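# Re-mesh a clamp's lower jaw and close on bar

## Task

The clamp's two jaws move on racks driven by one common pinion, and the lower jaw was reinstalled off by some teeth, so the two jaws do not reach the bar at the same moment. Opening the clamp far enough frees that lower jaw from the pinion. Re-engage it at the correct tooth so the jaws move symmetrically, then close both jaws onto the bar so they grip it and stay that way without the robot.

## Robot and tools

Robot: two arms, left_arm and right_arm, each ending in a two-finger gripper. Scene frame: origin at table-top height midway between the nominal bases, +x away from the robot over the table, +z up, left_arm on the +y side (image left/right does not follow the arm names). Measured bases: left_arm at (+0.069, +0.387, +0.014) m, right_arm at (-0.003, -0.441, +0.014) m. Gripper axes: fingers point along its +z, open and close along its y. end_effector_position is the spot between the pads when shut; closed fingertips extend ~19 mm past it (6 mm when fully open). A block on the wrist protrudes ~10 cm toward the gripper's +x.

The row format (used by several tools): 18 numbers, first 9 for left_arm, last 9 for right_arm, even if one arm stays still. Per arm: dx, dy, dz, rx, ry, rz, position, force_limit, speed. dx..rz are an offset (not a pose) from that arm's current Hand target, along the Hand target's own axes; 1.0 = 0.6 m of travel or 180 degrees; rx, ry, rz form one rotation vector; range -1 to 1. All six zero re-requests the Hand target itself. The last three are absolute gripper commands in -1..1: position +1 = fully open (85 mm), about -0.8 = pads touching, -1 = close until blocked; force_limit scales motor push (-1 gentle, +1 strong); speed sets finger speed (~20 mm/s at -1, 85 at 0, 150 at +1). Both start at +1. To leave a gripper unchanged, resend its previous three numbers; 0 is a real command. A new force_limit/speed only applies once position changes by 0.01 or more.

execute_actions(actions, cameras): actions is a list of actions; each action is a table of up to 15 rows, one per 1/30 s step; a short table repeats its last row. Every row in an action counts from the Hand target at that action's start, so repeated offsets keep adding. Images return only if actions is [] or cameras names some ("all", a list of names, or [] for none).

move(target, speed, blend, stop_force, zero, blocking, cameras): target is one 18-number row or a list of up to 15 rows; every row is an offset from the same starting Hand targets, not from the previous row. Straight-line paths, ending together, capped at 10 s. speed: path top speed in m/s, 0.002 to 3.6 (default 0.25), rotation capped at twice that in rad/s; one value or one per target. blend: corner rounding radius in m per target (0 = stop at each). stop_force: N, 3 to 120, shared by both arms; an arm's path ends when its wrist sensor feels that much push against its travel; use slow speeds with it, do not rely on it while the gripper rotates, and omit it when backing off a contact. zero (bool, only with stop_force): true re-zeros before moving; false counts from the last zero. blocking=false returns after ~0.5 s while the move keeps running (not allowed with stop_force). Paths avoid nothing; keep them away from each arm's own base.

wait(seconds 0 to 10, cameras): holds last commands. stop(cameras): brakes a running move. zoom_image(camera, region): camera is cam_high, cam_low, cam_left_wrist or cam_right_wrist; region [x0, y0, x1, y1] in pixels of the latest full 672x504 image, at most 504 wide and high. zero_wrist_force(arm): subtract the current wrist reading from later ones. finished_scene(scene): the current scene number; irreversible, call only once the jaws are closed on the bar.

Results: per arm end_effector_position (m), end_effector_quat_wxyz, velocities, Hand target (the last commanded, clipped pose; next offsets count from it; the gripper may sit short of it, so resend the gap as an offset), Joint positions/torques, Wrist force and Wrist torque in the gripper's own axes (a push reads as force from the surface into the arm) plus a peak line, Tool commands, motor temperatures. object_status: 0 moving, 1 blocked while opening, 2 blocked while closing (a grip), 3 reached target or pads met. position_measured in counts: 3 open, ~78 = 60 mm, 130 = 40 mm, 180 = 20 mm, 230 closed. A move adds a "move:" line: done, off_target, moving, held, fault, plus limits such as paced or held.

Control notes: commanded orientation is clipped to 32 degrees from the measured one per step. Motion lags commands by ~0.09 to 0.22 s and fast moves overshoot. A clearance check holds commands that bring the arms too close.

Avoid: anything leaving the table; hitting the clamp or table hard; pressing even slightly past a firm contact (stiff arms fault); forces near 150 N on any arm part, or contact torque at the limits (142 N m for the three big joints, 26.6 N m for each wrist joint), which stop the arm for 10 s; hard grips on parts still resting on something; arm-to-arm presses, including one gripper closing on the other's fingers; long stretched or loaded holds, which heat motors (warning at 70 °C, 30-60 s brake at 85 °C). To release a press, command the target back past the gripper's current spot.

Each tool is called after ">>>" as name([rows], argument=value, ...), one row to a line, values as JSON.

## Session

>>> execute_actions(actions=[], cameras=["all"])

Scene clock: 0.00 s.
left_arm: end_effector_position=(+0.8801, +0.8439, +0.1814) position_measured=3 object_status=3 end_effector_quat_wxyz=(-0.335, +0.753, +0.088, +0.559) | right_arm: end_effector_position=(+0.7586, -0.1172, +0.3988) position_measured=3 object_status=3 end_effector_quat_wxyz=(-0.185, +0.871, -0.258, +0.374)
Joint positions: left_arm=[0.26 -0.531 1.292 -3.739 -1.182 -2.781] | right_arm=[3.849 -1.98 -1.345 -0.594 1.192 -2.045]
Joint velocities: within noise
Joint torques (N m): no reading
Motor temperatures (°C): left_arm=[30 31 30 43 38 41] | right_arm=[33 37 37 47 42 42]
Wrist force (N): no reading
Wrist torque (N m): no reading
Wrist force, peak (N): no reading
Hand target: left_arm +0.8801, +0.8439, +0.1814; -0.335, +0.753, +0.088, +0.559 | right_arm +0.7586, -0.1172, +0.3988; -0.185, +0.871, -0.258, +0.374
Tool commands: left_gripper/position=+1.0 left_gripper/force_limit=+1.0 left_gripper/speed=+1.0 right_gripper/position=+1.0 right_gripper/force_limit=+1.0 right_gripper/speed=+1.0

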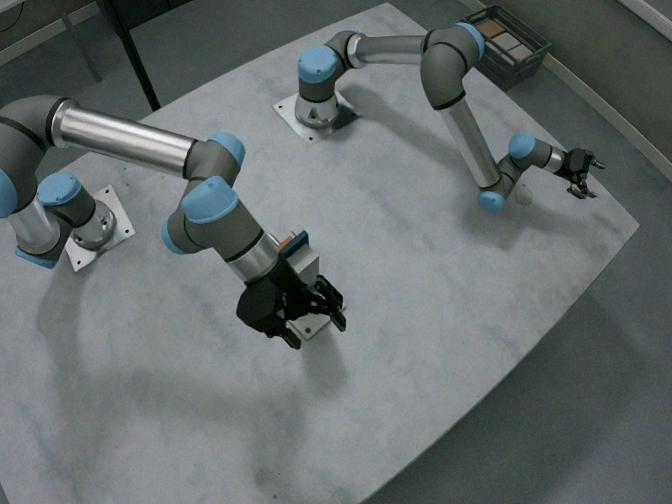

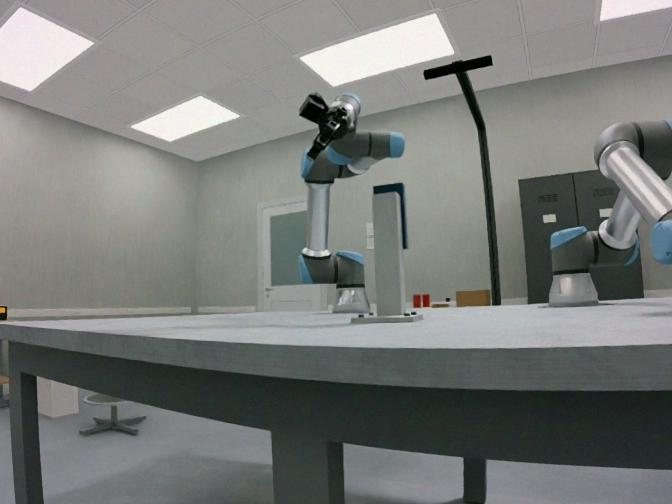

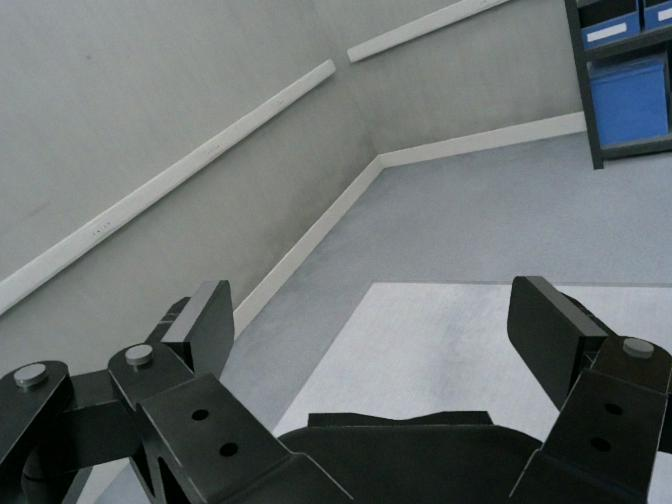

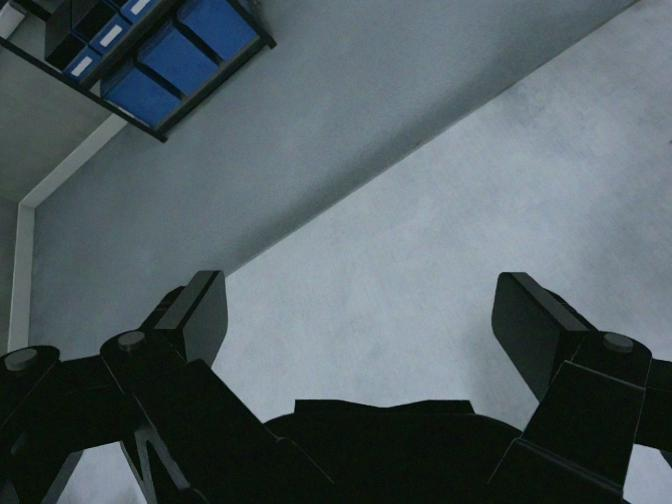

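>>> zoom_image(camera="cam_high", region=[240, 210, 360, 350])

>>> zoom_image(camera="cam_low", region=[320, 170, 450, 340])

Scaled by 3.600 from the camera's 672x504 image, which has a finer 960x720 frame.

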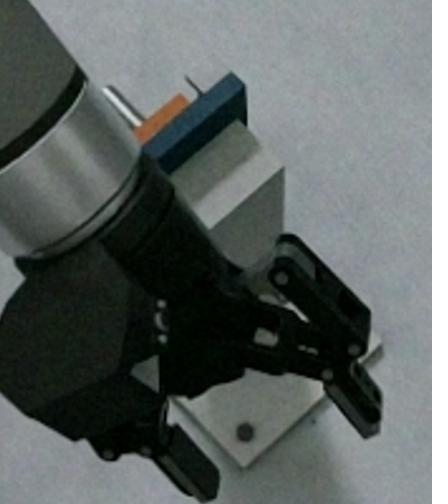

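Scaled by 2.965 from the camera's 672x504 image, which has a finer 960x720 frame.

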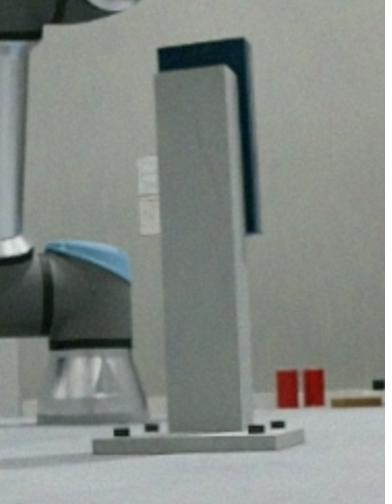

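>>> move([
  [0,0,0,0,0,0,1,1,1,0.0803,-0.0977,-0.2372,0,0,0,1,1,1],
  [0,0,0,0,0,0,1,1,1,-0.2358,0.0855,-0.5785,0.017,0.1165,-0.104,1,1,1],
  [0,0,0,0,0,0,1,1,1,-0.5962,0.2465,-0.4517,0.0343,0.233,-0.2077,1,1,1],
], speed=0.3, blend=0.05, cameras=["cam_high","cam_right_wrist","cam_low"])

Scene clock: 47.53 s.
left_arm: end_effector_position=(+0.8801, +0.8439, +0.1814) position_measured=3 object_status=3 end_effector_quat_wxyz=(-0.335, +0.753, +0.088, +0.559) | right_arm: end_effector_position=(+0.3000, -0.0603, +0.2999) position_measured=3 object_status=3 end_effector_quat_wxyz=(-0.001, +0.707, +0.000, +0.707)
Joint positions: left_arm=[0.26 -0.531 1.292 -3.739 -1.182 -2.781] | right_arm=[4.973 -1.624 -2.057 -2.601 0.235 0]
Joint torques (N m): left_arm=[0.25 -60.44 -18.6 -2.52 0.61 0] | right_arm=[8.95 26.34 12.35 -1.84 -1.38 1.65]
Wrist force (N): left_arm=[0.2 -0.2 -0.1] | right_arm=[1.6 0.8 1.5]
Wrist torque (N m): left_arm=[-0.02 -0.02 0.01] | right_arm=[0.17 -0.36 0.02]
Wrist force, peak (N): left_arm=[0.1 -0.4 -0.3] | right_arm=[-1.3 1.3 3.2]
Hand target: left_arm +0.8801, +0.8439, +0.1814; -0.335, +0.753, +0.088, +0.559 | right_arm +0.3000, -0.0603, +0.2999; -0.001, +0.707, +0.000, +0.707
Off the commanded pose: left_arm 0.000 m, 0 deg | right_arm 0.000 m, 0 deg.
move: done
camera_calibration:
cam_right_wrist: T_world_to_cam=[[-0.00447591, -0.999979, 0.00461651, -0.051317], [-0.357905, -0.00270879, -0.933754, 0.404287], [0.933747, -0.00583167, -0.357885, -0.0466104], [0, 0, 0, 1]] pos_world=[0.187989, -0.0504926, 0.36106]
Images, in order (width x height): cam_high 672x504, cam_low 672x504, cam_right_wrist 672x504.

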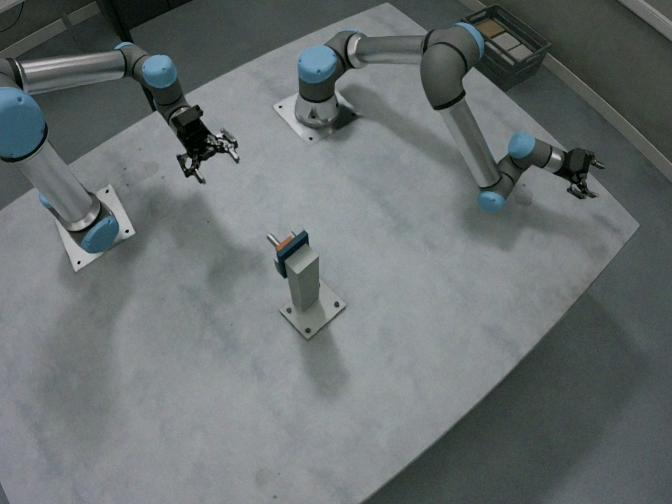

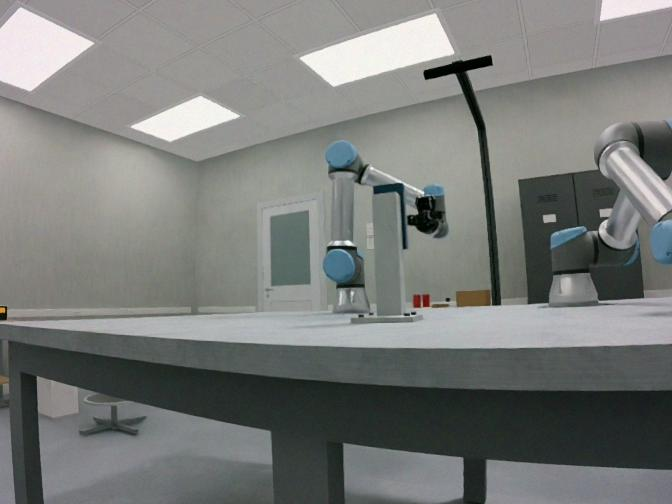

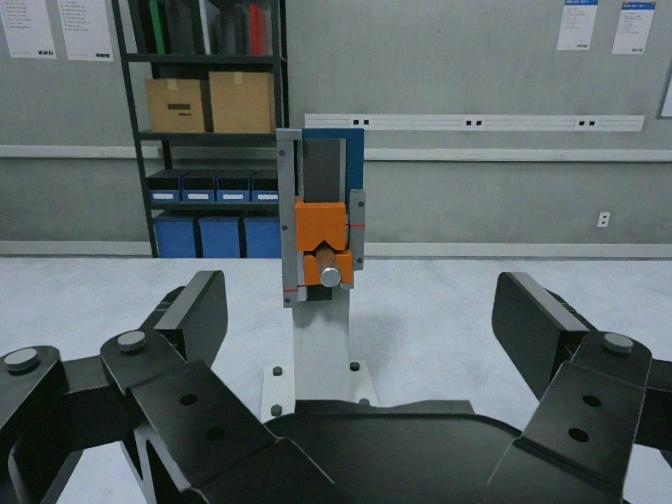

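>>> zoom_image(camera="cam_right_wrist", region=[250, 110, 390, 320])

>>> zoom_image(camera="cam_high", region=[250, 215, 350, 345])

Scaled by 2.400 from the camera's 672x504 image, which has a finer 960x720 frame.

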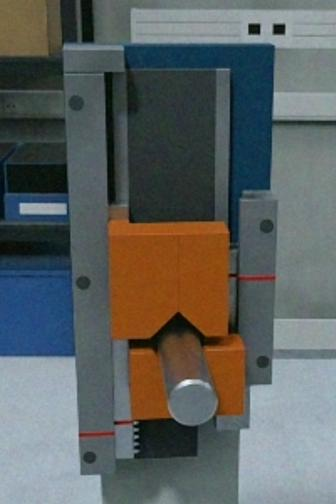

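Scaled by 3.877 from the camera's 672x504 image, which has a finer 960x720 frame.

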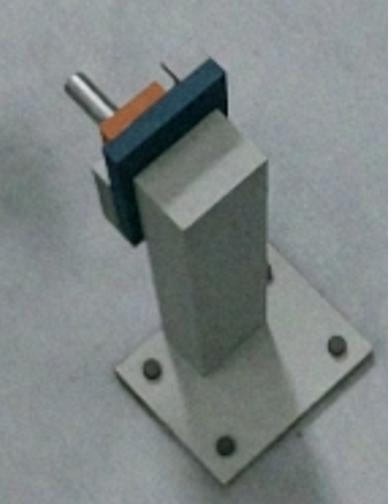

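>>> move(target=[0,0,0,0,0,0,1,1,1,-0.05,-0.0167,0.1333,0,0,0,1,1,1], speed=0.3, cameras=["cam_right_wrist"])

>>> zoom_image(camera="cam_right_wrist", region=[220, 20, 430, 370])

Scene clock: 71.60 s.
left_arm: end_effector_position=(+0.8801, +0.8439, +0.1814) position_measured=3 object_status=3 end_effector_quat_wxyz=(-0.335, +0.753, +0.088, +0.559) | right_arm: end_effector_position=(+0.3799, -0.0502, +0.2699) position_measured=3 object_status=3 end_effector_quat_wxyz=(+0.000, +0.707, +0.000, +0.707) end_effector_velocity=(+0.001, +0.000, +0.000) end_effector_angular_velocity=(+0.002, +0.000, -0.001)
Joint positions: left_arm=[0.26 -0.531 1.292 -3.739 -1.182 -2.781] | right_arm=[4.757 -1.731 -2.026 -2.527 0.019 0.002]
Joint velocities: left_arm=[within noise] | right_arm=[-0.002 0 -0.001 0.007 0 -0.004]
Joint torques (N m): left_arm=[0.3 -60.94 -18.4 -2.53 0.56 0.01] | right_arm=[-11.09 30.02 10.85 2.09 -1.14 -1.84]
Wrist force (N): left_arm=[0.2 -0.2 -0.1] | right_arm=[1.8 0.9 1.5]
Wrist torque (N m): left_arm=[-0.02 -0.02 0.00] | right_arm=[0.19 -0.38 0.03]
Wrist force, peak (N): left_arm=[0.2 -0.3 0.1] | right_arm=[0.6 0.9 3.6]
Hand target: left_arm +0.8801, +0.8439, +0.1814; -0.335, +0.753, +0.088, +0.559 | right_arm +0.3800, -0.0502, +0.2699; -0.001, +0.707, +0.000, +0.707
Off the commanded pose: left_arm 0.000 m, 0 deg | right_arm 0.000 m, 0 deg.
move: done
camera_calibration:
cam_right_wrist: T_world_to_cam=[[-0.00444161, -0.999979, 0.00470893, -0.0407607], [-0.357698, -0.00280866, -0.933833, 0.404865], [0.933827, -0.0058321, -0.357678, -0.131984], [0, 0, 0, 1]] pos_world=[0.267889, -0.0403925, 0.33106]
Images, in order (width x height): cam_right_wrist 672x504.

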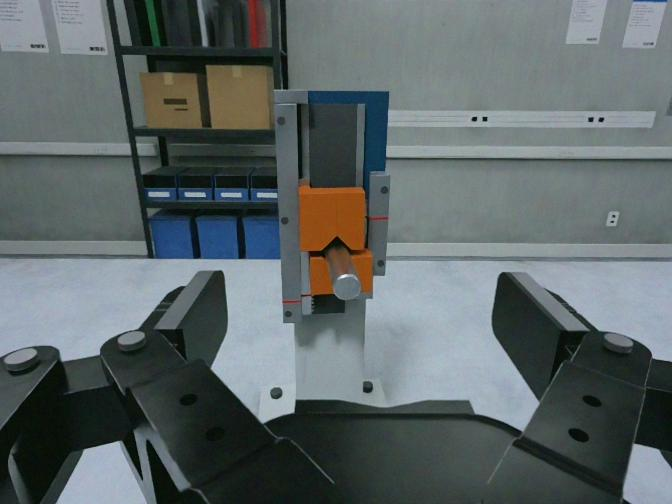

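Scaled by 1.440 from the camera's 672x504 image, which has a finer 960x720 frame.

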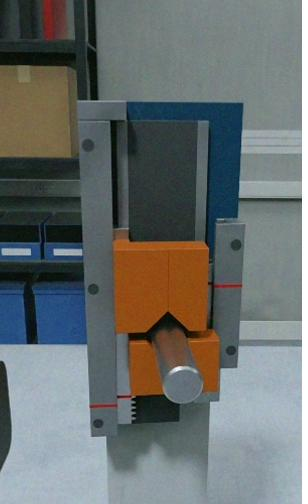

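>>> zoom_image(camera="cam_right_wrist", region=[265, 230, 355, 335])

>>> zoom_image(camera="cam_right_wrist", region=[320, 160, 410, 310])

>>> zoom_image(camera="cam_right_wrist", region=[265, 80, 400, 200])

Scaled by 4.800 from the camera's 672x504 image, which has a finer 960x720 frame.

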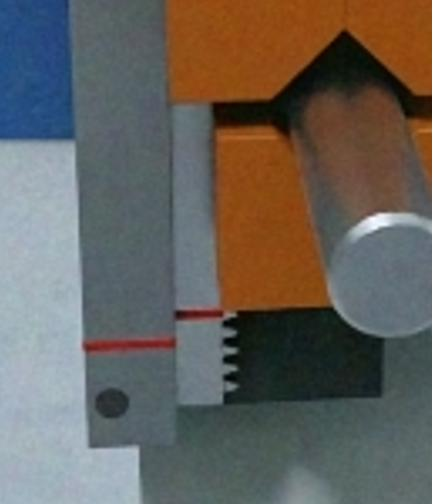

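Scaled by 3.360 from the camera's 672x504 image, which has a finer 960x720 frame.

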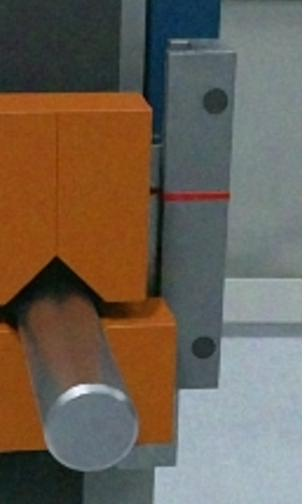

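Scaled by 3.733 from the camera's 672x504 image, which has a finer 960x720 frame.

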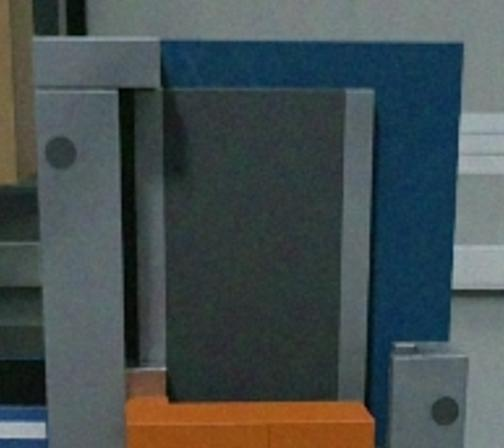

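>>> move(target=[0.2165,0.13,-0.7152,-0.342,0.0868,-0.0103,1,1,1,0.05,0.25,0.0667,0.25,0,0,1,1,1], speed=0.35, cameras=["cam_right_wrist","cam_left_wrist"])

>>> zoom_image(camera="cam_right_wrist", region=[230, 60, 430, 360])

Scene clock: 164.90 s.
left_arm: end_effector_position=(+0.6301, +0.4945, +0.3314) position_measured=3 object_status=3 end_effector_quat_wxyz=(+0.097, +0.737, -0.242, +0.623) | right_arm: end_effector_position=(+0.4202, -0.2001, +0.2999) position_measured=3 object_status=3 end_effector_quat_wxyz=(-0.271, +0.653, +0.271, +0.653)
Joint positions: left_arm=[0.242 -1.327 2.204 -3.747 -2.268 -2.803] | right_arm=[3.973 -1.236 -2.379 -2.668 -1.551 0]
Joint torques (N m): left_arm=[8.88 -28.78 -30.93 -2.33 -1.88 0.65] | right_arm=[-11.05 15.16 15.2 0.13 -1.94 1.48]
Wrist force (N): left_arm=[-0.1 -0.9 -0.3] | right_arm=[1.2 1.0 1.5]
Wrist torque (N m): left_arm=[-0.12 -0.04 -0.12] | right_arm=[0.20 -0.28 -0.05]
Wrist force, peak (N): left_arm=[-0.6 -0.2 2.6] | right_arm=[1.6 2.5 1.1]
Hand target: left_arm +0.6301, +0.4945, +0.3314; +0.097, +0.737, -0.242, +0.623 | right_arm +0.4202, -0.2002, +0.2999; -0.271, +0.653, +0.271, +0.653
Off the commanded pose: left_arm 0.000 m, 0 deg | right_arm 0.000 m, 0 deg.
move: done
camera_calibration:
cam_left_wrist: T_world_to_cam=[[-0.475503, -0.862199, -0.174667, 0.795009], [-0.392826, 0.385759, -0.834792, 0.348701], [0.787137, -0.328333, -0.522123, -0.0285287], [0, 0, 0, 1]] pos_world=[0.537464, 0.541575, 0.41506]
cam_right_wrist: T_world_to_cam=[[0.704009, -0.710176, 0.00457394, -0.430224], [-0.250865, -0.254702, -0.933913, 0.351509], [0.664408, 0.656336, -0.357471, 0.0859217], [0, 0, 0, 1]] pos_world=[0.333976, -0.272399, 0.360961]
Images, in order (width x height): cam_left_wrist 672x504, cam_right_wrist 672x504.

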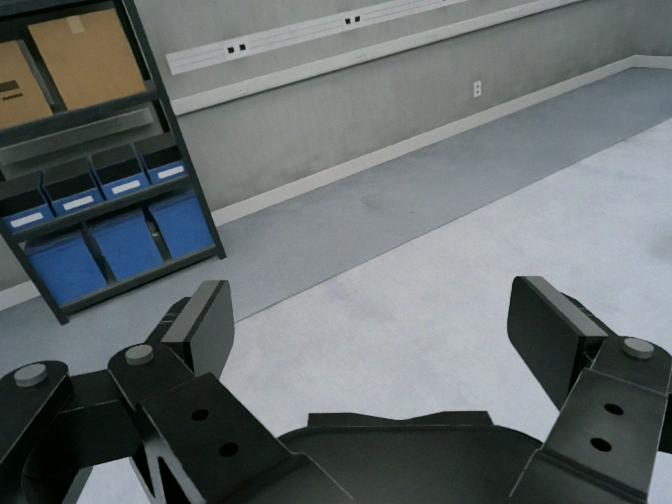

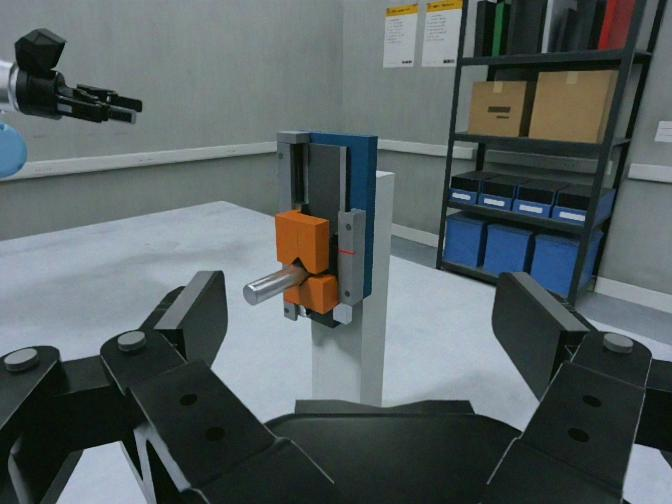

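Scaled by 1.680 from the camera's 672x504 image, which has a finer 960x720 frame.

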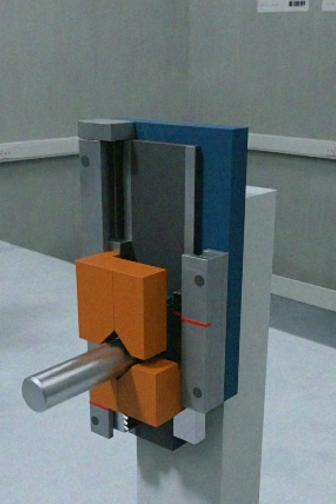

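>>> move(target=[0.0415,0.6555,0.106,-0.342,0.0868,-0.0103,1,1,1,0,0,0,0,0,0,1,1,1], speed=0.35, cameras=["cam_right_wrist","cam_left_wrist"])

>>> zoom_image(camera="cam_left_wrist", region=[200, 60, 480, 360])

Scene clock: 179.27 s.
left_arm: end_effector_position=(+0.5004, +0.1206, +0.2800) position_measured=3 object_status=3 end_effector_quat_wxyz=(+0.499, +0.501, -0.500, +0.500) | right_arm: end_effector_position=(+0.4202, -0.2002, +0.2999) position_measured=3 object_status=3 end_effector_quat_wxyz=(-0.271, +0.653, +0.271, +0.653)
Joint positions: left_arm=[-0.34 -0.987 2.095 -4.248 -2.802 -3.14] | right_arm=[3.973 -1.236 -2.379 -2.668 -1.551 0]
Joint torques (N m): left_arm=[-7.69 -46.81 -1.74 -0.47 -0.25 -0.16] | right_arm=[-11.1 14.54 17.83 0.01 -2.15 -1.67]
Wrist force (N): left_arm=[-0.2 -1.2 -0.5] | right_arm=[1.3 1.1 1.7]
Wrist torque (N m): left_arm=[-0.14 0.05 -0.15] | right_arm=[0.22 -0.29 -0.05]
Wrist force, peak (N): left_arm=[0.0 -2.9 -0.8] | right_arm=[1.5 1.0 1.9]
Hand target: left_arm +0.5003, +0.1205, +0.2801; +0.499, +0.501, -0.500, +0.500 | right_arm +0.4202, -0.2002, +0.2999; -0.271, +0.653, +0.271, +0.653
Off the commanded pose: left_arm 0.000 m, 0 deg | right_arm 0.000 m, 0 deg.
move: done
camera_calibration:
cam_left_wrist: T_world_to_cam=[[-0.999856, -0.00625694, -0.0157513, 0.516627], [0.0126421, 0.343665, -0.939007, 0.230521], [0.0112885, -0.939071, -0.343537, 0.335808], [0, 0, 0, 1]] pos_world=[0.509848, 0.239358, 0.339961]
cam_right_wrist: T_world_to_cam=[[0.704009, -0.710176, 0.00457394, -0.430224], [-0.250865, -0.254702, -0.933913, 0.351509], [0.664408, 0.656336, -0.357471, 0.0859217], [0, 0, 0, 1]] pos_world=[0.333976, -0.272399, 0.360961]
Images, in order (width x height): cam_left_wrist 672x504, cam_right_wrist 672x504.

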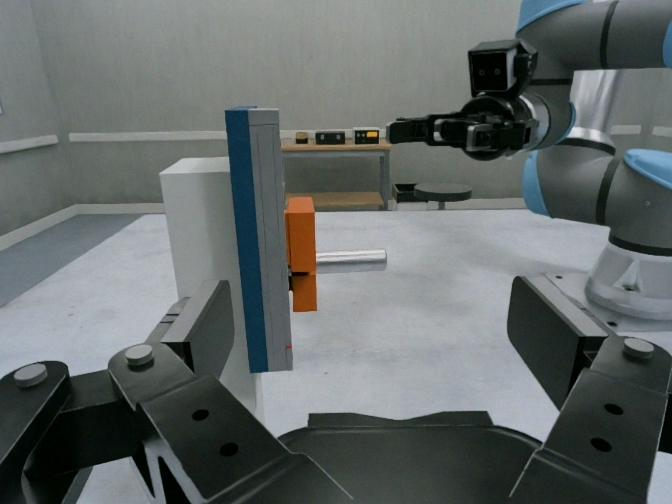

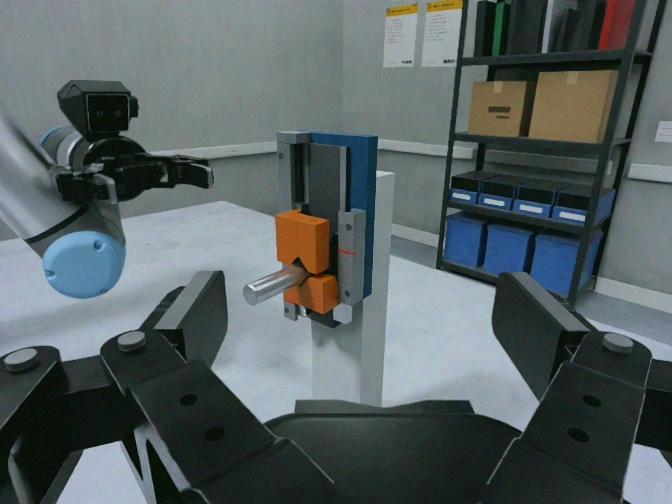

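Scaled by 1.680 from the camera's 672x504 image, which has a finer 960x720 frame.

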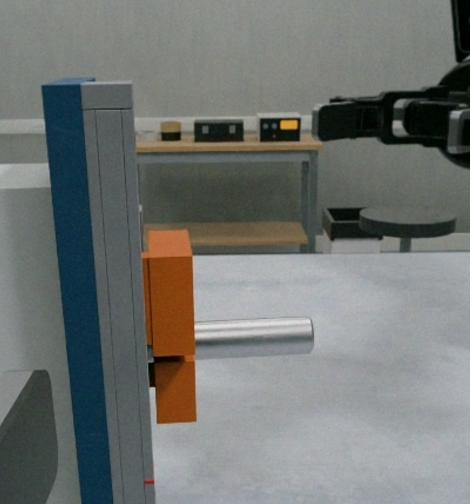

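>>> move([
  [0,0,0,0,0,0,1,1,1,-0.1415,-0.2125,0.1177,-0.2225,0.1116,-0.0412,1,1,1],
  [0,0,0,0,0,0,1,1,1,-0.1398,-0.0935,0.2698,-0.2225,0.1116,-0.0412,1,1,1],
], speed=0.25, cameras=["cam_right_wrist","cam_left_wrist"])

>>> zoom_image(camera="cam_right_wrist", region=[200, 60, 480, 380])

Scene clock: 298.77 s.
left_arm: end_effector_position=(+0.5003, +0.1205, +0.2801) position_measured=3 object_status=3 end_effector_quat_wxyz=(+0.499, +0.501, -0.500, +0.500) | right_arm: end_effector_position=(+0.4947, -0.0459, +0.2161) position_measured=3 object_status=3 end_effector_quat_wxyz=(-0.033, +0.566, +0.022, +0.823) end_effector_velocity=(+0.001, +0.000, -0.001) end_effector_angular_velocity=(-0.002, +0.002, +0.000)
Joint positions: left_arm=[-0.34 -0.987 2.095 -4.248 -2.802 -3.14] | right_arm=[4.433 -2.066 -2.218 -1.202 -0.524 -0.724]
Joint velocities: left_arm=[within noise] | right_arm=[-0.001 -0.001 0.001 -0.006 0 0.003]
Joint torques (N m): left_arm=[-7.53 -50.09 2.02 -1.92 -1.22 -1.37] | right_arm=[-10.38 22.79 18.07 1.1 -1.18 1.69]
Wrist force (N): left_arm=[-0.2 -1.2 -0.5] | right_arm=[1.5 0.8 2.5]
Wrist torque (N m): left_arm=[-0.14 0.05 -0.15] | right_arm=[0.27 -0.52 -0.03]
Wrist force, peak (N): left_arm=[-0.2 -1.4 -0.6] | right_arm=[0.3 1.5 5.1]
Hand target: left_arm +0.5003, +0.1205, +0.2801; +0.499, +0.501, -0.500, +0.500 | right_arm +0.4948, -0.0459, +0.2160; -0.033, +0.566, +0.022, +0.823
Off the commanded pose: left_arm 0.000 m, 0 deg | right_arm 0.000 m, 0 deg.
move: done
camera_calibration:
cam_left_wrist: T_world_to_cam=[[-0.999857, -0.0060348, -0.0157765, 0.516584], [0.0127421, 0.343663, -0.939007, 0.23047], [0.0110885, -0.939074, -0.343537, 0.335911], [0, 0, 0, 1]] pos_world=[0.509848, 0.239358, 0.339961]
cam_right_wrist: T_world_to_cam=[[0.0724707, -0.997368, 0.00229497, -0.0731013], [0.000309795, -0.00227851, -0.999997, 0.232872], [0.99737, 0.0724712, 0.000143855, -0.363547], [0, 0, 0, 1]] pos_world=[0.367816, -0.0460317, 0.233092]
Images, in order (width x height): cam_left_wrist 672x504, cam_right_wrist 672x504.

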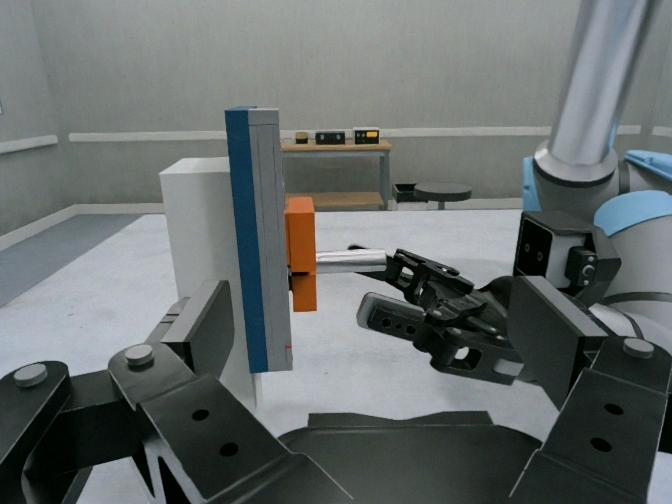

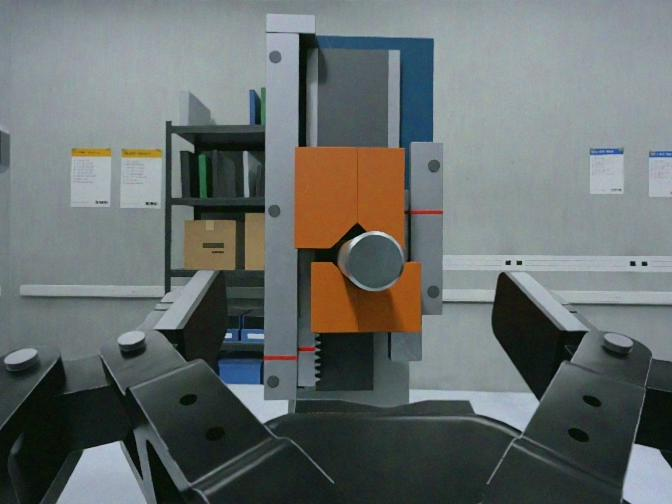

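Scaled by 1.575 from the camera's 672x504 image, which has a finer 960x720 frame.

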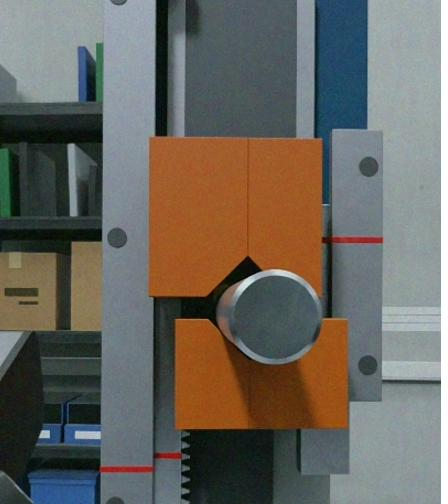

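>>> zoom_image(camera="cam_right_wrist", region=[255, 280, 355, 410])

>>> zoom_image(camera="cam_right_wrist", region=[340, 130, 450, 260])

Scaled by 3.877 from the camera's 672x504 image, which has a finer 960x720 frame.

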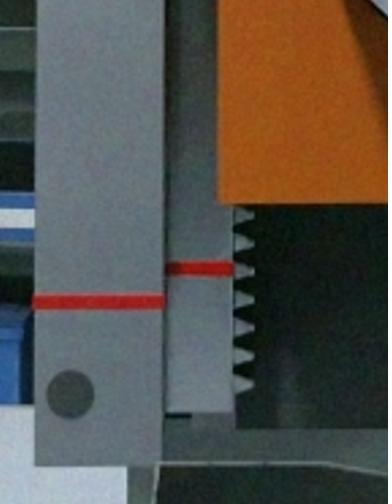

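Scaled by 3.877 from the camera's 672x504 image, which has a finer 960x720 frame.

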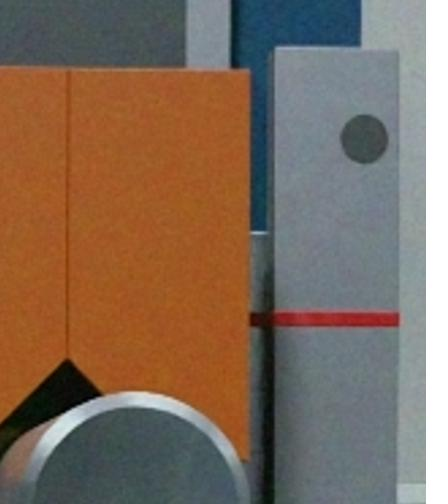

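>>> move(target=[0,0,0,0,0,0,1,1,1,-0.0242,0.005,0.0398,0,0,0,1,1,1], speed=0.1, stop_force=15, cameras=["cam_right_wrist","cam_left_wrist"])

>>> zoom_image(camera="cam_left_wrist", region=[220, 180, 440, 400])

Scene clock: 373.53 s.
left_arm: end_effector_position=(+0.5003, +0.1205, +0.2801) position_measured=3 object_status=3 end_effector_quat_wxyz=(+0.499, +0.501, -0.500, +0.500) | right_arm: end_effector_position=(+0.5224, -0.0467, +0.2110) position_measured=3 object_status=3 end_effector_quat_wxyz=(-0.033, +0.566, +0.022, +0.823)
Joint positions: left_arm=[-0.34 -0.987 2.095 -4.248 -2.802 -3.14] | right_arm=[4.373 -2.094 -2.16 -1.301 -0.567 -0.645]
Joint torques (N m): left_arm=[-8.36 -48.07 0.13 -2 -1.13 -1.08] | right_arm=[11.4 42.7 8.45 0.83 1.29 0.34]
Wrist force (N): left_arm=[-0.1 -1.2 -0.6] | right_arm=[1.6 1.0 2.2]
Wrist torque (N m): left_arm=[-0.13 0.03 -0.15] | right_arm=[0.28 -0.55 -0.02]
Wrist force, peak (N): left_arm=[-0.4 -1.4 -0.7] | right_arm=[0.8 1.2 3.1]
Hand target: left_arm +0.5003, +0.1205, +0.2801; +0.499, +0.501, -0.500, +0.500 | right_arm +0.5224, -0.0467, +0.2110; -0.033, +0.566, +0.022, +0.823
Off the commanded pose: left_arm 0.000 m, 0 deg | right_arm 0.000 m, 0 deg.
move: done
camera_calibration:
cam_left_wrist: T_world_to_cam=[[-0.999857, -0.0060348, -0.0157765, 0.516584], [0.0127421, 0.343663, -0.939007, 0.23047], [0.0110885, -0.939074, -0.343537, 0.335911], [0, 0, 0, 1]] pos_world=[0.509848, 0.239358, 0.339961]
cam_right_wrist: T_world_to_cam=[[0.0724707, -0.997368, 0.00229497, -0.075895], [0.000309795, -0.00227851, -0.999997, 0.227762], [0.99737, 0.0724712, 0.000143855, -0.391115], [0, 0, 0, 1]] pos_world=[0.395516, -0.0468317, 0.227992]
Images, in order (width x height): cam_left_wrist 672x504, cam_right_wrist 672x504.

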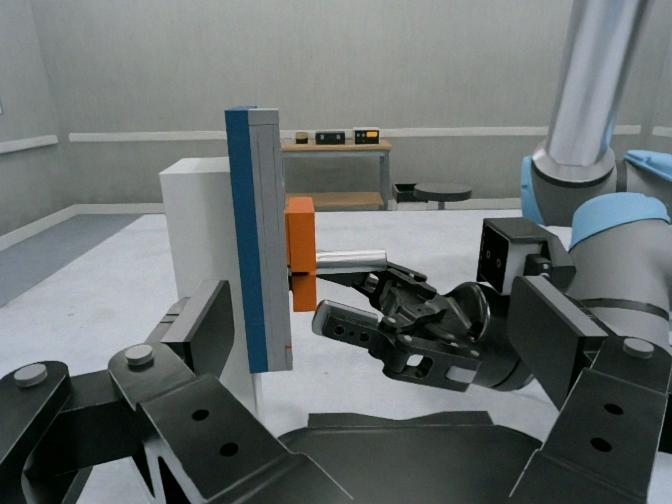

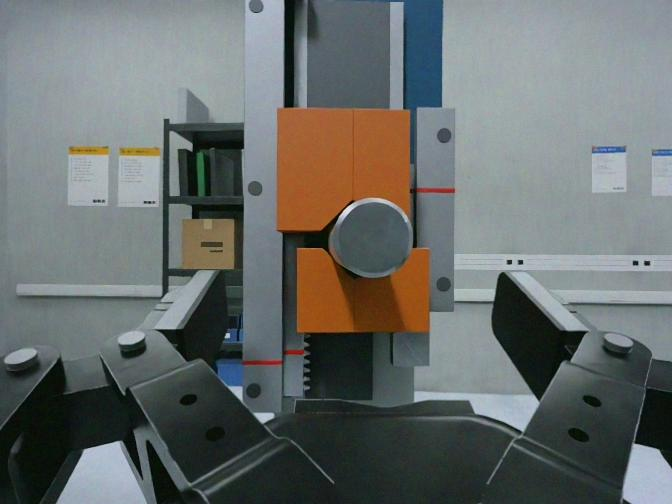

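Scaled by 2.291 from the camera's 672x504 image, which has a finer 960x720 frame.

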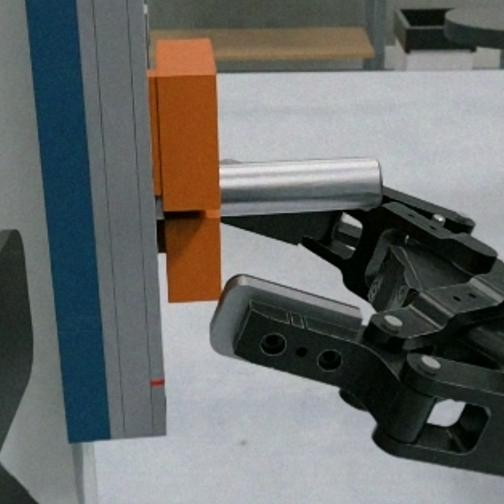

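>>> move(target=[0,0,0,0,0,0,1,1,1,0,0,0,0,0,0,-1,-0.6,-1], cameras=["cam_right_wrist","cam_left_wrist"])

>>> zoom_image(camera="cam_right_wrist", region=[220, 80, 480, 420])

Scene clock: 386.03 s.
left_arm: end_effector_position=(+0.5003, +0.1205, +0.2801) position_measured=3 object_status=3 end_effector_quat_wxyz=(+0.499, +0.501, -0.500, +0.500) | right_arm: end_effector_position=(+0.5224, -0.0468, +0.2110) position_measured=126 object_status=0 end_effector_quat_wxyz=(-0.033, +0.566, +0.022, +0.823)
Joint positions: left_arm=[-0.34 -0.987 2.095 -4.248 -2.802 -3.14] | right_arm=[4.373 -2.094 -2.16 -1.301 -0.567 -0.645]
Joint torques (N m): left_arm=[-7.6 -45.34 -1.08 -2.04 -0.87 -1.32] | right_arm=[11.29 44.13 13.97 1.35 -3.86 1.68]
Wrist force (N): left_arm=[-0.2 -1.2 -0.6] | right_arm=[4.3 11.9 -14.6]
Wrist torque (N m): left_arm=[-0.13 0.04 -0.15] | right_arm=[-0.04 -0.63 -0.01]
Wrist force, peak (N): left_arm=[-0.2 -1.5 -0.6] | right_arm=[4.2 11.8 -14.7]
Hand target: left_arm +0.5003, +0.1205, +0.2801; +0.499, +0.501, -0.500, +0.500 | right_arm +0.5224, -0.0467, +0.2110; -0.033, +0.566, +0.022, +0.823
Off the commanded pose: left_arm 0.000 m, 0 deg | right_arm 0.000 m, 0 deg.
move: done
camera_calibration:
cam_left_wrist: T_world_to_cam=[[-0.999857, -0.0060348, -0.0157765, 0.516584], [0.0127421, 0.343663, -0.939007, 0.23047], [0.0110885, -0.939074, -0.343537, 0.335911], [0, 0, 0, 1]] pos_world=[0.509848, 0.239358, 0.339961]
cam_right_wrist: T_world_to_cam=[[0.0723715, -0.997375, 0.00227998, -0.0758601], [0.000208801, -0.00227082, -0.999997, 0.227802], [0.997378, 0.0723718, 0.0000439105, -0.3912], [0, 0, 0, 1]] pos_world=[0.395616, -0.0468319, 0.227992]
Images, in order (width x height): cam_left_wrist 672x504, cam_right_wrist 672x504.

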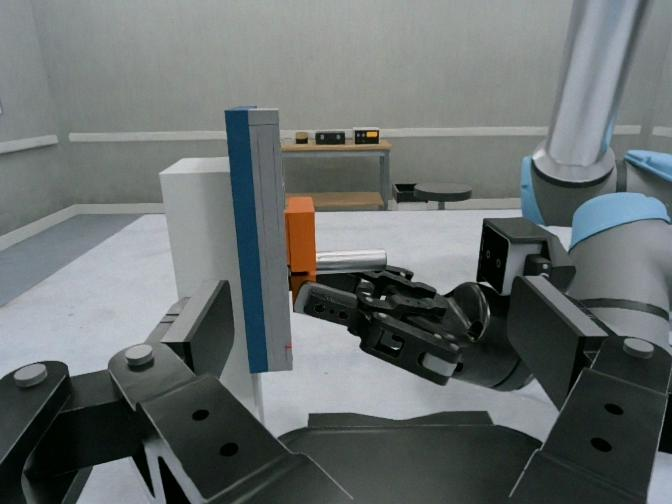

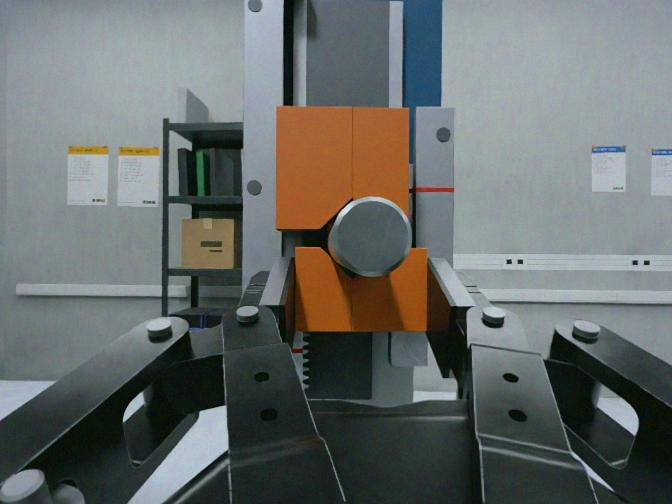

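Scaled by 1.482 from the camera's 672x504 image, which has a finer 960x720 frame.

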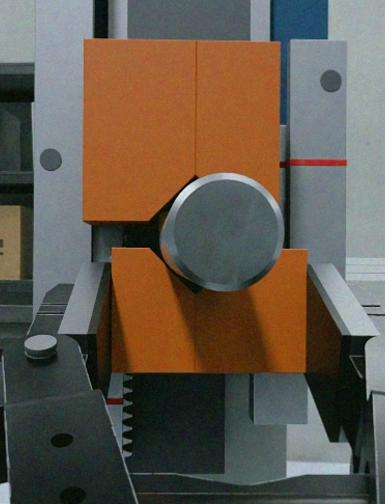

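>>> wait(seconds=0.3)

Scene clock: 389.87 s.
left_arm: end_effector_position=(+0.5003, +0.1205, +0.2801) position_measured=3 object_status=3 end_effector_quat_wxyz=(+0.499, +0.501, -0.500, +0.500) | right_arm: end_effector_position=(+0.5224, -0.0467, +0.2110) position_measured=126 object_status=2 end_effector_quat_wxyz=(-0.033, +0.566, +0.022, +0.823)
Joint positions: left_arm=[-0.34 -0.987 2.095 -4.248 -2.802 -3.14] | right_arm=[4.373 -2.094 -2.16 -1.301 -0.567 -0.645]
Joint torques (N m): left_arm=[-7.42 -44.34 -2.48 -1.9 -0.88 -1.36] | right_arm=[10.66 42.11 25.75 4.61 -5.26 1.71]
Wrist force (N): left_arm=[-0.1 -1.2 -0.7] | right_arm=[4.2 11.9 -15.0]
Wrist torque (N m): left_arm=[-0.14 0.03 -0.15] | right_arm=[-0.06 -0.64 -0.01]
Wrist force, peak (N): left_arm=[-0.3 -1.6 -0.5] | right_arm=[4.3 12.0 -15.0]
Hand target: left_arm +0.5003, +0.1205, +0.2801; +0.499, +0.501, -0.500, +0.500 | right_arm +0.5224, -0.0467, +0.2110; -0.033, +0.566, +0.022, +0.823
Tool commands: left_gripper/position=+1.0 left_gripper/force_limit=+1.0 left_gripper/speed=+1.0 right_gripper/position=-1.0 right_gripper/force_limit=-0.6 right_gripper/speed=-1.0
Off the commanded pose: left_arm 0.000 m, 0 deg | right_arm 0.000 m, 0 deg.
wait: 0.30 s; at rest from the start

>>> move(target=[0,0,0,0,0,0,1,1,1,-0.0152,0.0008,-0.0071,0,0,0,-1,-0.6,-1], speed=0.02, stop_force=35, cameras=["cam_right_wrist","cam_left_wrist"])

>>> zoom_image(camera="cam_right_wrist", region=[220, 20, 480, 420])

Scene clock: 397.93 s.
left_arm: end_effector_position=(+0.5003, +0.1205, +0.2801) position_measured=3 object_status=3 end_effector_quat_wxyz=(+0.499, +0.501, -0.500, +0.500) | right_arm: end_effector_position=(+0.5218, -0.0473, +0.2010) position_measured=126 object_status=2 end_effector_quat_wxyz=(-0.033, +0.566, +0.022, +0.823)
Joint positions: left_arm=[-0.34 -0.987 2.095 -4.248 -2.802 -3.14] | right_arm=[4.374 -2.118 -2.163 -1.272 -0.567 -0.646]
Joint torques (N m): left_arm=[-8.28 -42.76 -4.96 -2.05 -0.89 -1.09] | right_arm=[16.51 44.88 14.26 1.23 -0.7 -1.07]
Wrist force (N): left_arm=[-0.3 -1.2 -0.6] | right_arm=[-9.1 1.0 21.2]
Wrist torque (N m): left_arm=[-0.13 0.05 -0.15] | right_arm=[0.72 -0.36 0.19]
Wrist force, peak (N): left_arm=[-0.3 -1.4 -0.6] | right_arm=[-9.4 1.0 21.2]
Hand target: left_arm +0.5003, +0.1205, +0.2801; +0.499, +0.501, -0.500, +0.500 | right_arm +0.5218, -0.0472, +0.2010; -0.033, +0.566, +0.022, +0.823
Off the commanded pose: left_arm 0.000 m, 0 deg | right_arm 0.000 m, 0 deg.
move: done
camera_calibration:
cam_left_wrist: T_world_to_cam=[[-0.999857, -0.0060348, -0.0157765, 0.516584], [0.0127421, 0.343663, -0.939007, 0.23047], [0.0110885, -0.939074, -0.343537, 0.335911], [0, 0, 0, 1]] pos_world=[0.509848, 0.239358, 0.339961]
cam_right_wrist: T_world_to_cam=[[0.0724701, -0.997368, 0.00238755, -0.076347], [0.000316423, -0.00237085, -0.999997, 0.217754], [0.997371, 0.0724706, 0.000143774, -0.390479], [0, 0, 0, 1]] pos_world=[0.394916, -0.0473316, 0.217992]
Images, in order (width x height): cam_left_wrist 672x504, cam_right_wrist 672x504.

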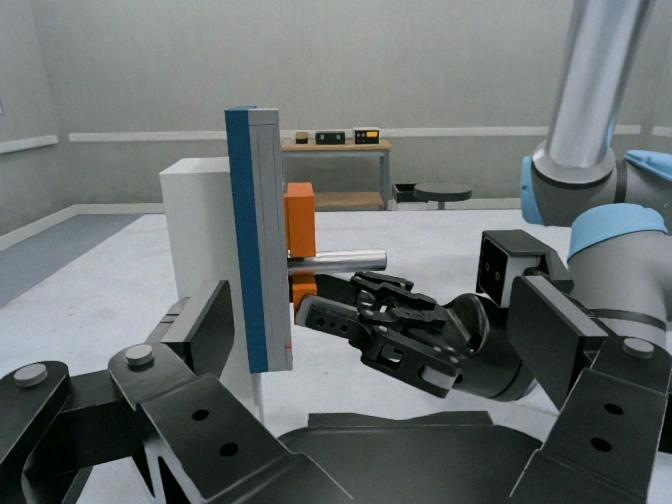

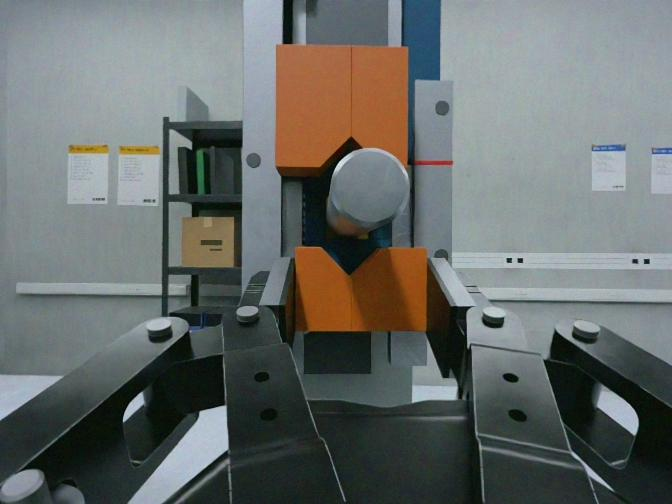

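Scaled by 1.260 from the camera's 672x504 image, which has a finer 960x720 frame.

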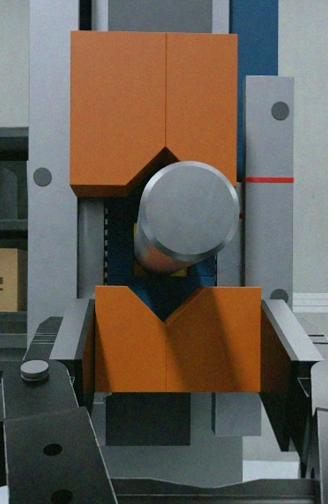

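>>> move(target=[0,0,0,0,0,0,1,1,1,-0.02356,0,-0.0084,0,0,0,-1,-0.6,-1], speed=0.03, stop_force=35, cameras=["cam_right_wrist","cam_left_wrist"])

>>> zoom_image(camera="cam_right_wrist", region=[220, 0, 480, 400])

Scene clock: 419.00 s.
left_arm: end_effector_position=(+0.5003, +0.1205, +0.2801) position_measured=3 object_status=3 end_effector_quat_wxyz=(+0.499, +0.501, -0.500, +0.500) | right_arm: end_effector_position=(+0.5221, -0.0472, +0.1860) position_measured=126 object_status=2 end_effector_quat_wxyz=(-0.033, +0.566, +0.022, +0.823)
Joint positions: left_arm=[-0.34 -0.987 2.095 -4.248 -2.802 -3.14] | right_arm=[4.373 -2.157 -2.162 -1.235 -0.567 -0.645]
Joint torques (N m): left_arm=[-7.22 -40.17 -5.78 -1.79 -0.66 -1.29] | right_arm=[-10.83 44.87 14.97 0.57 -2.5 -1.81]
Wrist force (N): left_arm=[-0.2 -1.2 -0.7] | right_arm=[1.6 2.5 3.1]
Wrist torque (N m): left_arm=[-0.14 0.04 -0.15] | right_arm=[0.28 -0.55 -0.04]
Wrist force, peak (N): left_arm=[-0.3 -1.4 -0.8] | right_arm=[-9.4 0.9 21.1]
Hand target: left_arm +0.5003, +0.1205, +0.2801; +0.499, +0.501, -0.500, +0.500 | right_arm +0.5221, -0.0472, +0.1860; -0.033, +0.566, +0.022, +0.823
Off the commanded pose: left_arm 0.000 m, 0 deg | right_arm 0.000 m, 0 deg.
move: done
camera_calibration:
cam_left_wrist: T_world_to_cam=[[-0.999857, -0.0060348, -0.0157765, 0.516584], [0.0127421, 0.343663, -0.939007, 0.23047], [0.0110885, -0.939074, -0.343537, 0.335911], [0, 0, 0, 1]] pos_world=[0.509848, 0.239358, 0.339961]
cam_right_wrist: T_world_to_cam=[[0.0724707, -0.997368, 0.00228781, -0.0763131], [0.000309283, -0.00227137, -0.999997, 0.202762], [0.99737, 0.0724712, 0.000143861, -0.390776], [0, 0, 0, 1]] pos_world=[0.395216, -0.0473317, 0.202992]
Images, in order (width x height): cam_left_wrist 672x504, cam_right_wrist 672x504.

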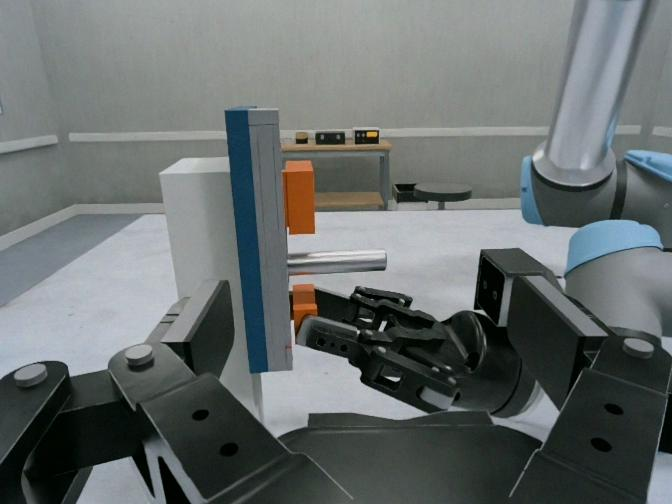

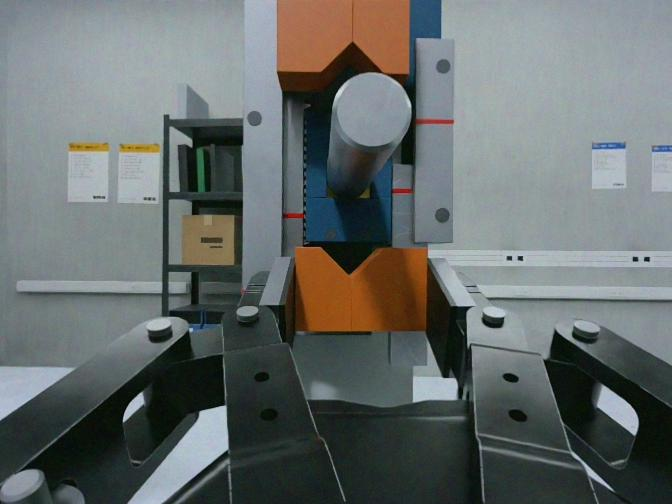

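Scaled by 1.260 from the camera's 672x504 image, which has a finer 960x720 frame.

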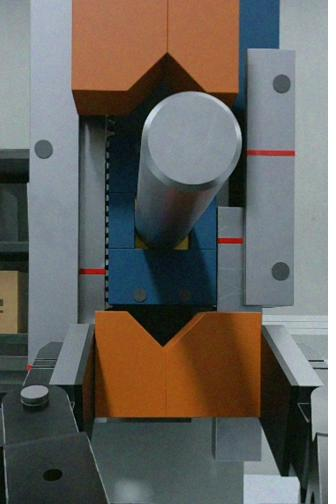

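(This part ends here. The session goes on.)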